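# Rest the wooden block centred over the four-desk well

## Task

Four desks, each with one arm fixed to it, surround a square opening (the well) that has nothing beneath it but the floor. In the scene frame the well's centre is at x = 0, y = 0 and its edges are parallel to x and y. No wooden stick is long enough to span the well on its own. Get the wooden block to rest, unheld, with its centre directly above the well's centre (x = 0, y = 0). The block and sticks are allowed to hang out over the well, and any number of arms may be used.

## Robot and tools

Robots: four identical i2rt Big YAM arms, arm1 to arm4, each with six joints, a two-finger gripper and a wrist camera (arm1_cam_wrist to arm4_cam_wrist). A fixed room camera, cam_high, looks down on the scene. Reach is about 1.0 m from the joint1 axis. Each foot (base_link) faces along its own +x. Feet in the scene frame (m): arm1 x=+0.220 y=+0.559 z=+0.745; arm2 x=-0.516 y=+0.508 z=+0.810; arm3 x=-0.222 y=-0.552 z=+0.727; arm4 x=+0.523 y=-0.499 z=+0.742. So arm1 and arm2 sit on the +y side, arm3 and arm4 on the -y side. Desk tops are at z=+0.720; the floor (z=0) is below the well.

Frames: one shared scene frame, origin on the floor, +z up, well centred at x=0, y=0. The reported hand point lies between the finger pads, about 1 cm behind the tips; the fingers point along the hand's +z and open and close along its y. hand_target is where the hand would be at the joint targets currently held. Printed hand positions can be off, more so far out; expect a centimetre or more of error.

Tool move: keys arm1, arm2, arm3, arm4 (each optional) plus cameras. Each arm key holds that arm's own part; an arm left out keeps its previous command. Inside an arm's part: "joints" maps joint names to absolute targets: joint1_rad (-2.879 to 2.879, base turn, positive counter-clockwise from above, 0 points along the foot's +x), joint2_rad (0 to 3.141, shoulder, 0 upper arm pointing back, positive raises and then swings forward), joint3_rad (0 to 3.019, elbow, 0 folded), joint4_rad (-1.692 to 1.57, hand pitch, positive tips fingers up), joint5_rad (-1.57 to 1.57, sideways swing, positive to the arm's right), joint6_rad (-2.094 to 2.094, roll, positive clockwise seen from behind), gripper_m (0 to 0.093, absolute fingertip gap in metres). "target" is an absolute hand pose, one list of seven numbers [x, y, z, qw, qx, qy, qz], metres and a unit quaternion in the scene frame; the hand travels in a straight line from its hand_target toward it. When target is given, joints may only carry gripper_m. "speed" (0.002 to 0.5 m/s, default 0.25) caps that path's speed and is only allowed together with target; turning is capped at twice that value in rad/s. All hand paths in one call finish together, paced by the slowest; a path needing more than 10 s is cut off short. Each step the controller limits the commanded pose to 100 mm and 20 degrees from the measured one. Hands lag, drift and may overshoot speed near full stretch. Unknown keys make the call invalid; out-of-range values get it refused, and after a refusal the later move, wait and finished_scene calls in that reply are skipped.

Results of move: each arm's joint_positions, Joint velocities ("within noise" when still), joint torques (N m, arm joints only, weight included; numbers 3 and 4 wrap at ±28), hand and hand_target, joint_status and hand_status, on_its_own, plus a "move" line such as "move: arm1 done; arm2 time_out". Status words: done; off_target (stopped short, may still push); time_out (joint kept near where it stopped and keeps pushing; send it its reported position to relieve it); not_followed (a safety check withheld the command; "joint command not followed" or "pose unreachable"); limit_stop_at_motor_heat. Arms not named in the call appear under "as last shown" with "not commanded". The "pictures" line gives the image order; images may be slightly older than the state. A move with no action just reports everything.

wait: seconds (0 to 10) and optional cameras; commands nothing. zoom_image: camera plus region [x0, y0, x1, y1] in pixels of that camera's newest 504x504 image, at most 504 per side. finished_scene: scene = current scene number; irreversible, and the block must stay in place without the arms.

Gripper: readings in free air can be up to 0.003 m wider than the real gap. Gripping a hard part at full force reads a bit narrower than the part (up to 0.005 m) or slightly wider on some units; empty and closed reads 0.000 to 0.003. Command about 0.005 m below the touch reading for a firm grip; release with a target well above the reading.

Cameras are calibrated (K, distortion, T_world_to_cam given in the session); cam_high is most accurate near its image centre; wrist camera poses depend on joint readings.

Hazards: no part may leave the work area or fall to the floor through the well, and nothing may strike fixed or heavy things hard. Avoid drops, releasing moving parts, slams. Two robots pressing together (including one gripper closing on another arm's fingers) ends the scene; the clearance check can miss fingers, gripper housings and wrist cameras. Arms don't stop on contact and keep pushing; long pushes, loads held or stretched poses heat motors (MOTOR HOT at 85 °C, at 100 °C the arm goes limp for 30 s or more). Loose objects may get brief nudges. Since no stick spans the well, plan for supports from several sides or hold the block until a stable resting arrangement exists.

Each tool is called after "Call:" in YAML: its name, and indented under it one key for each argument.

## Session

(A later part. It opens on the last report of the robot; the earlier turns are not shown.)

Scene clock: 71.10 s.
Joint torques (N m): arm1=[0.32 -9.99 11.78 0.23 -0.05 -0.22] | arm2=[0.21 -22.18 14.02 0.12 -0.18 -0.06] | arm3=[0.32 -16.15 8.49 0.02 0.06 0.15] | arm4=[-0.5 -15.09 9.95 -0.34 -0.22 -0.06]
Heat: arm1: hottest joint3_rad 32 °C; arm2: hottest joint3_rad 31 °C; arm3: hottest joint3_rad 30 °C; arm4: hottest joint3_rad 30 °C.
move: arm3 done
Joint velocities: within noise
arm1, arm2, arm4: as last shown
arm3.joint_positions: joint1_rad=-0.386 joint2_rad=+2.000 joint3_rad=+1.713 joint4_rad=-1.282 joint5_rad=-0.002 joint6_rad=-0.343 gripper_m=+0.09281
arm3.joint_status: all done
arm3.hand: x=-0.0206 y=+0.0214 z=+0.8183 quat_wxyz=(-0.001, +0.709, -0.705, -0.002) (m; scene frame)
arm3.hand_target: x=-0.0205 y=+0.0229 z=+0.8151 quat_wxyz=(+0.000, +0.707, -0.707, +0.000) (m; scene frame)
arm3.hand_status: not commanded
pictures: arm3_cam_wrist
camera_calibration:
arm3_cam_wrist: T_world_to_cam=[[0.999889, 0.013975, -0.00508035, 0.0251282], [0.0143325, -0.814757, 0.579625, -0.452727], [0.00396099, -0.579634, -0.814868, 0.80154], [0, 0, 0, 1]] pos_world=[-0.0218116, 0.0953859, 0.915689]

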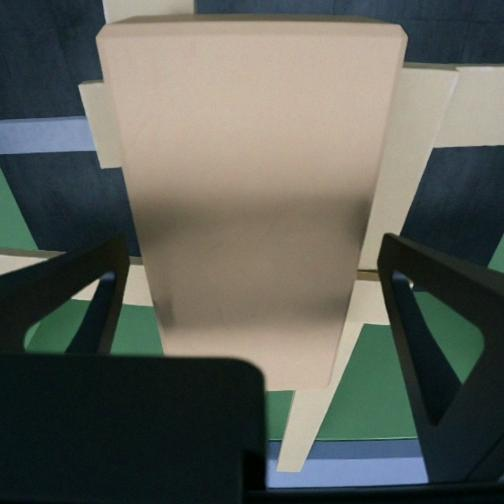

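Call:
move:
  arm3: {"target": [-0.0195, 0.031, 0.842, 0, 0.7071, -0.7071, 0], "speed": 0.1}
  cameras: ["arm3_cam_wrist"]

Call:
move:
  arm3: {"target": [-0.0195, 0.035, 0.885, 0, 0.7071, -0.7071, 0], "speed": 0.12}
  cameras: ["arm3_cam_wrist"]

Call:
move:
  arm3: {"target": [-0.0195, 0.03, 0.96, 0, 0.7071, -0.7071, 0], "speed": 0.2}
  cameras: ["arm3_cam_wrist"]

Scene clock: 72.50 s.
Joint torques (N m): arm1=[0.32 -9.93 11.78 0.21 -0.06 -0.22] | arm2=[-0.09 -21.77 14.01 -0.16 -0.19 -0.08] | arm3=[0.5 -16.09 11.88 -0.35 0.05 0.17] | arm4=[-0.56 -15.21 9.89 -0.32 -0.21 -0.06]
Heat: arm1: hottest joint3_rad 32 °C; arm2: hottest joint3_rad 31 °C; arm3: hottest joint3_rad 30 °C; arm4: hottest joint3_rad 31 °C.
move: arm3 off_target
Joint velocities: within noise
arm1, arm2, arm4: as last shown
arm3.joint_positions: joint1_rad=-0.386 joint2_rad=+2.000 joint3_rad=+1.745 joint4_rad=-1.345 joint5_rad=-0.002 joint6_rad=-0.343 gripper_m=+0.09289
arm3.joint_status: not commanded
arm3.hand: x=-0.0221 y=+0.0172 z=+0.8304 quat_wxyz=(+0.013, +0.709, -0.705, +0.005) (m; scene frame)
arm3.hand_target: x=-0.0197 y=+0.0303 z=+0.8421 quat_wxyz=(+0.000, +0.707, -0.707, +0.000) (m; scene frame)
arm3.hand_status: off_target (0.018 m and 1.6 deg from the pose sent, 0.026 m and 0.4 deg at the start)
pictures: arm3_cam_wrist
camera_calibration:
arm3_cam_wrist: T_world_to_cam=[[0.999781, 0.0136907, -0.0158497, 0.0357107], [0.0204814, -0.797272, 0.603273, -0.48294], [-0.00437732, -0.603465, -0.797378, 0.794657], [0, 0, 0, 1]] pos_world=[-0.0223331, 0.0940244, 0.925552]

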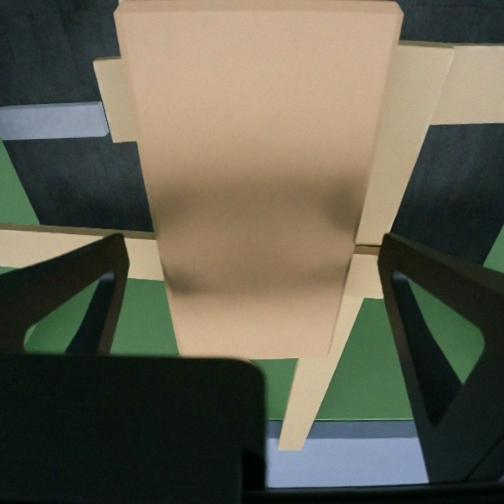

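Scene clock: 73.67 s.
Joint torques (N m): arm1=[0.32 -9.93 11.78 0.21 -0.06 -0.22] | arm2=[-0.85 -22.07 14.08 -0.05 -0.13 -0.02] | arm3=[0.73 -16.73 12.21 -0.42 0.04 0.19] | arm4=[-0.5 -15.09 9.94 -0.35 -0.22 -0.06]
Heat: arm1: hottest joint3_rad 32 °C; arm2: hottest joint3_rad 31 °C; arm3: hottest joint3_rad 30 °C; arm4: hottest joint3_rad 31 °C.
move: arm3 off_target
Joint velocities: within noise
arm1.joint_positions: joint1_rad=+0.195 joint2_rad=+1.323 joint3_rad=+1.300 joint4_rad=-1.586 joint5_rad=+0.013 joint6_rad=-0.686 gripper_m=+0.07488
arm1.joint_status: not commanded
arm1.hand: x=+0.2812 y=+0.1982 z=+1.0041 quat_wxyz=(+0.008, -0.342, -0.939, -0.014) (m; scene frame)
arm1.hand_target: x=+0.2850 y=+0.1872 z=+1.0246 quat_wxyz=(-0.003, -0.335, -0.942, +0.006) (m; scene frame)
arm1.hand_status: not commanded
arm2.joint_positions: joint1_rad=+0.098 joint2_rad=+1.867 joint3_rad=+1.744 joint4_rad=-1.471 joint5_rad=+0.004 joint6_rad=-1.214 gripper_m=+0.07490
arm2.joint_status: not commanded
arm2.hand: x=-0.4895 y=-0.0633 z=+0.9829 quat_wxyz=(+0.006, -0.154, -0.988, -0.016) (m; scene frame)
arm2.hand_target: x=-0.4876 y=-0.0727 z=+1.0001 quat_wxyz=(+0.002, -0.147, -0.989, +0.001) (m; scene frame)
arm2.hand_status: not commanded
arm3.joint_positions: joint1_rad=-0.386 joint2_rad=+2.000 joint3_rad=+1.842 joint4_rad=-1.454 joint5_rad=-0.002 joint6_rad=-0.343 gripper_m=+0.09289
arm3.joint_status: not commanded
arm3.hand: x=-0.0206 y=+0.0215 z=+0.8666 quat_wxyz=(+0.018, +0.709, -0.705, +0.007) (m; scene frame)
arm3.hand_target: x=-0.0197 y=+0.0342 z=+0.8851 quat_wxyz=(+0.000, +0.707, -0.707, +0.000) (m; scene frame)
arm3.hand_status: off_target (0.023 m and 2.3 deg from the pose sent, 0.057 m and 1.6 deg at the start)
arm4.joint_positions: joint1_rad=+0.105 joint2_rad=+1.868 joint3_rad=+1.925 joint4_rad=-1.651 joint5_rad=+0.008 joint6_rad=-1.216 gripper_m=+0.07491
arm4.joint_status: not commanded
arm4.hand: x=+0.4763 y=+0.0738 z=+0.9853 quat_wxyz=(+0.014, +0.991, -0.133, +0.004) (m; scene frame)
arm4.hand_target: x=+0.4783 y=+0.0812 z=+0.9990 quat_wxyz=(+0.000, +0.991, -0.131, +0.001) (m; scene frame)
arm4.hand_status: not commanded
pictures: arm3_cam_wrist
camera_calibration:
arm3_cam_wrist: T_world_to_cam=[[0.999711, 0.0134892, -0.0199198, 0.0382348], [0.0228612, -0.790527, 0.612, -0.509009], [-0.00749174, -0.612278, -0.790607, 0.820385], [0, 0, 0, 1]] pos_world=[-0.0204411, 0.0994018, 0.960877]

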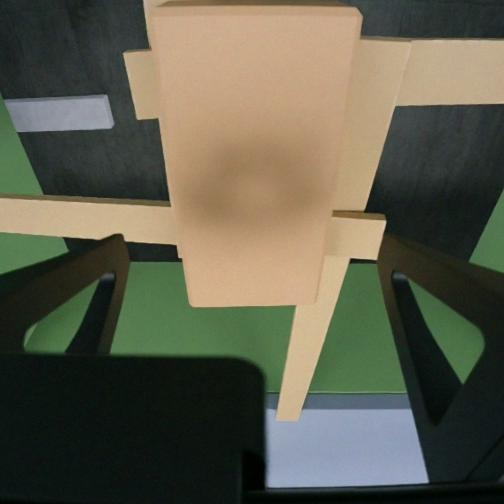

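Scene clock: 74.93 s.
Joint torques (N m): arm1=[0.26 -9.93 11.78 0.23 -0.05 -0.22] | arm2=[0.44 -22.36 13.86 0.06 -0.16 -0.03] | arm3=[0.44 -17.61 12.44 -0.4 0.04 0.17] | arm4=[-0.5 -15.03 9.94 -0.31 -0.22 -0.06]
Heat: arm1: hottest joint3_rad 32 °C; arm2: hottest joint3_rad 31 °C; arm3: hottest joint3_rad 30 °C; arm4: hottest joint3_rad 31 °C.
move: arm3 off_target
Joint velocities: within noise
arm1, arm2, arm4: as last shown
arm3.joint_positions: joint1_rad=-0.386 joint2_rad=+1.993 joint3_rad=+2.007 joint4_rad=-1.640 joint5_rad=-0.002 joint6_rad=-0.343 gripper_m=+0.09289
arm3.joint_status: not commanded
arm3.hand: x=-0.0209 y=+0.0206 z=+0.9335 quat_wxyz=(+0.024, +0.709, -0.705, +0.011) (m; scene frame)
arm3.hand_target: x=-0.0198 y=+0.0288 z=+0.9598 quat_wxyz=(+0.000, +0.707, -0.707, +0.000) (m; scene frame)
arm3.hand_status: off_target (0.028 m and 3.1 deg from the pose sent, 0.094 m and 2.3 deg at the start)
pictures: arm3_cam_wrist
camera_calibration:
arm3_cam_wrist: T_world_to_cam=[[0.999606, 0.0131584, -0.0248, 0.0443921], [0.0257396, -0.782251, 0.622432, -0.560485], [-0.0112096, -0.622825, -0.782281, 0.865089], [0, 0, 0, 1]] pos_world=[-0.0202506, 0.0997749, 1.02671]

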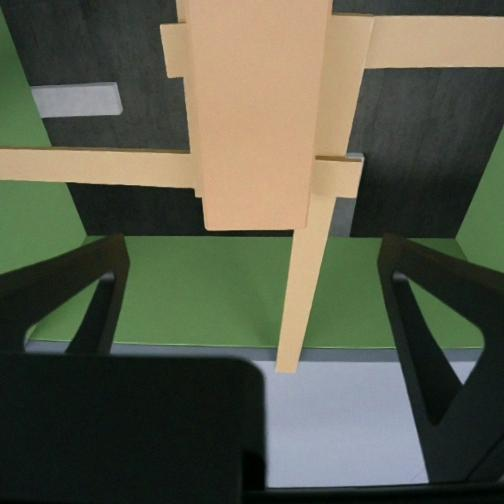

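Call:
move:
  arm3: {"target": [-0.08, -0.23, 1.0, 0, 0.7071, -0.7071, 0]}
  cameras: ["cam_high", "arm3_cam_wrist"]

Call:
zoom_image:
  camera: "cam_high"
  region: [160, 150, 350, 340]

Scene clock: 77.10 s.
Joint torques (N m): arm1=[0.32 -9.93 11.78 0.21 -0.06 -0.22] | arm2=[-0.15 -22.12 14.15 0.1 -0.16 -0.05] | arm3=[-0.44 -8.18 8.68 -0.32 0 -0.01] | arm4=[-0.44 -15.27 9.91 -0.36 -0.21 -0.05]
Heat: arm1: hottest joint3_rad 33 °C; arm2: hottest joint3_rad 32 °C; arm3: hottest joint3_rad 30 °C; arm4: hottest joint3_rad 31 °C.
move: arm3 done
Joint velocities: within noise
arm1, arm2, arm4: as last shown
arm3.joint_positions: joint1_rad=-0.454 joint2_rad=+1.267 joint3_rad=+1.281 joint4_rad=-1.585 joint5_rad=+0.000 joint6_rad=-0.401 gripper_m=+0.09289
arm3.joint_status: not commanded
arm3.hand: x=-0.0818 y=-0.2263 z=+0.9971 quat_wxyz=(-0.001, +0.705, -0.709, -0.001) (m; scene frame)
arm3.hand_target: x=-0.0801 y=-0.2299 z=+1.0000 quat_wxyz=(+0.000, +0.707, -0.707, +0.000) (m; scene frame)
arm3.hand_status: done (0.005 m and 0.3 deg from the pose sent, 0.266 m and 3.1 deg at the start)
pictures: arm3_cam_wrist, cam_high
camera_calibration:
arm3_cam_wrist: T_world_to_cam=[[0.999982, 0.00396874, -0.00442215, 0.0877703], [0.00580082, -0.813268, 0.58186, -0.759876], [-0.00128714, -0.581876, -0.813277, 0.801404], [0, 0, 0, 1]] pos_world=[-0.0823293, -0.152014, 1.09429]

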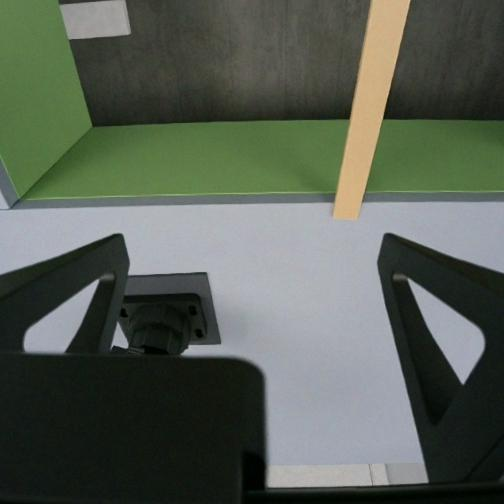

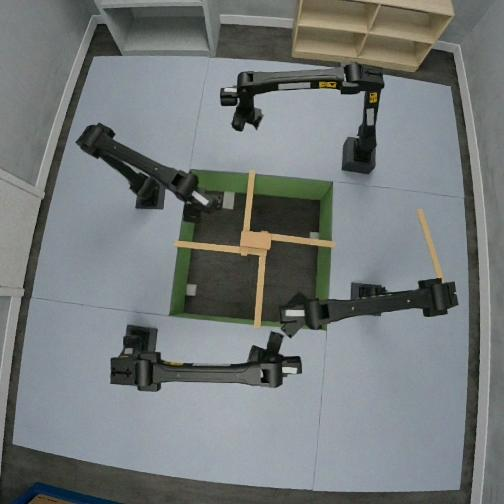

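Scaled by 2.653 from the camera's 504x504 image, which has a finer 720x720 frame.

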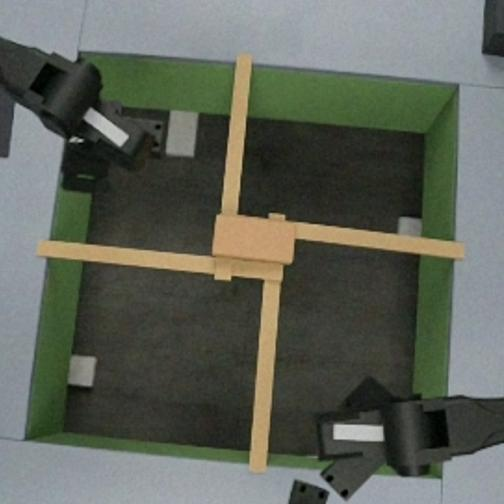

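Call:
finished_scene:
  scene: 2

The scene is finished: the task was done.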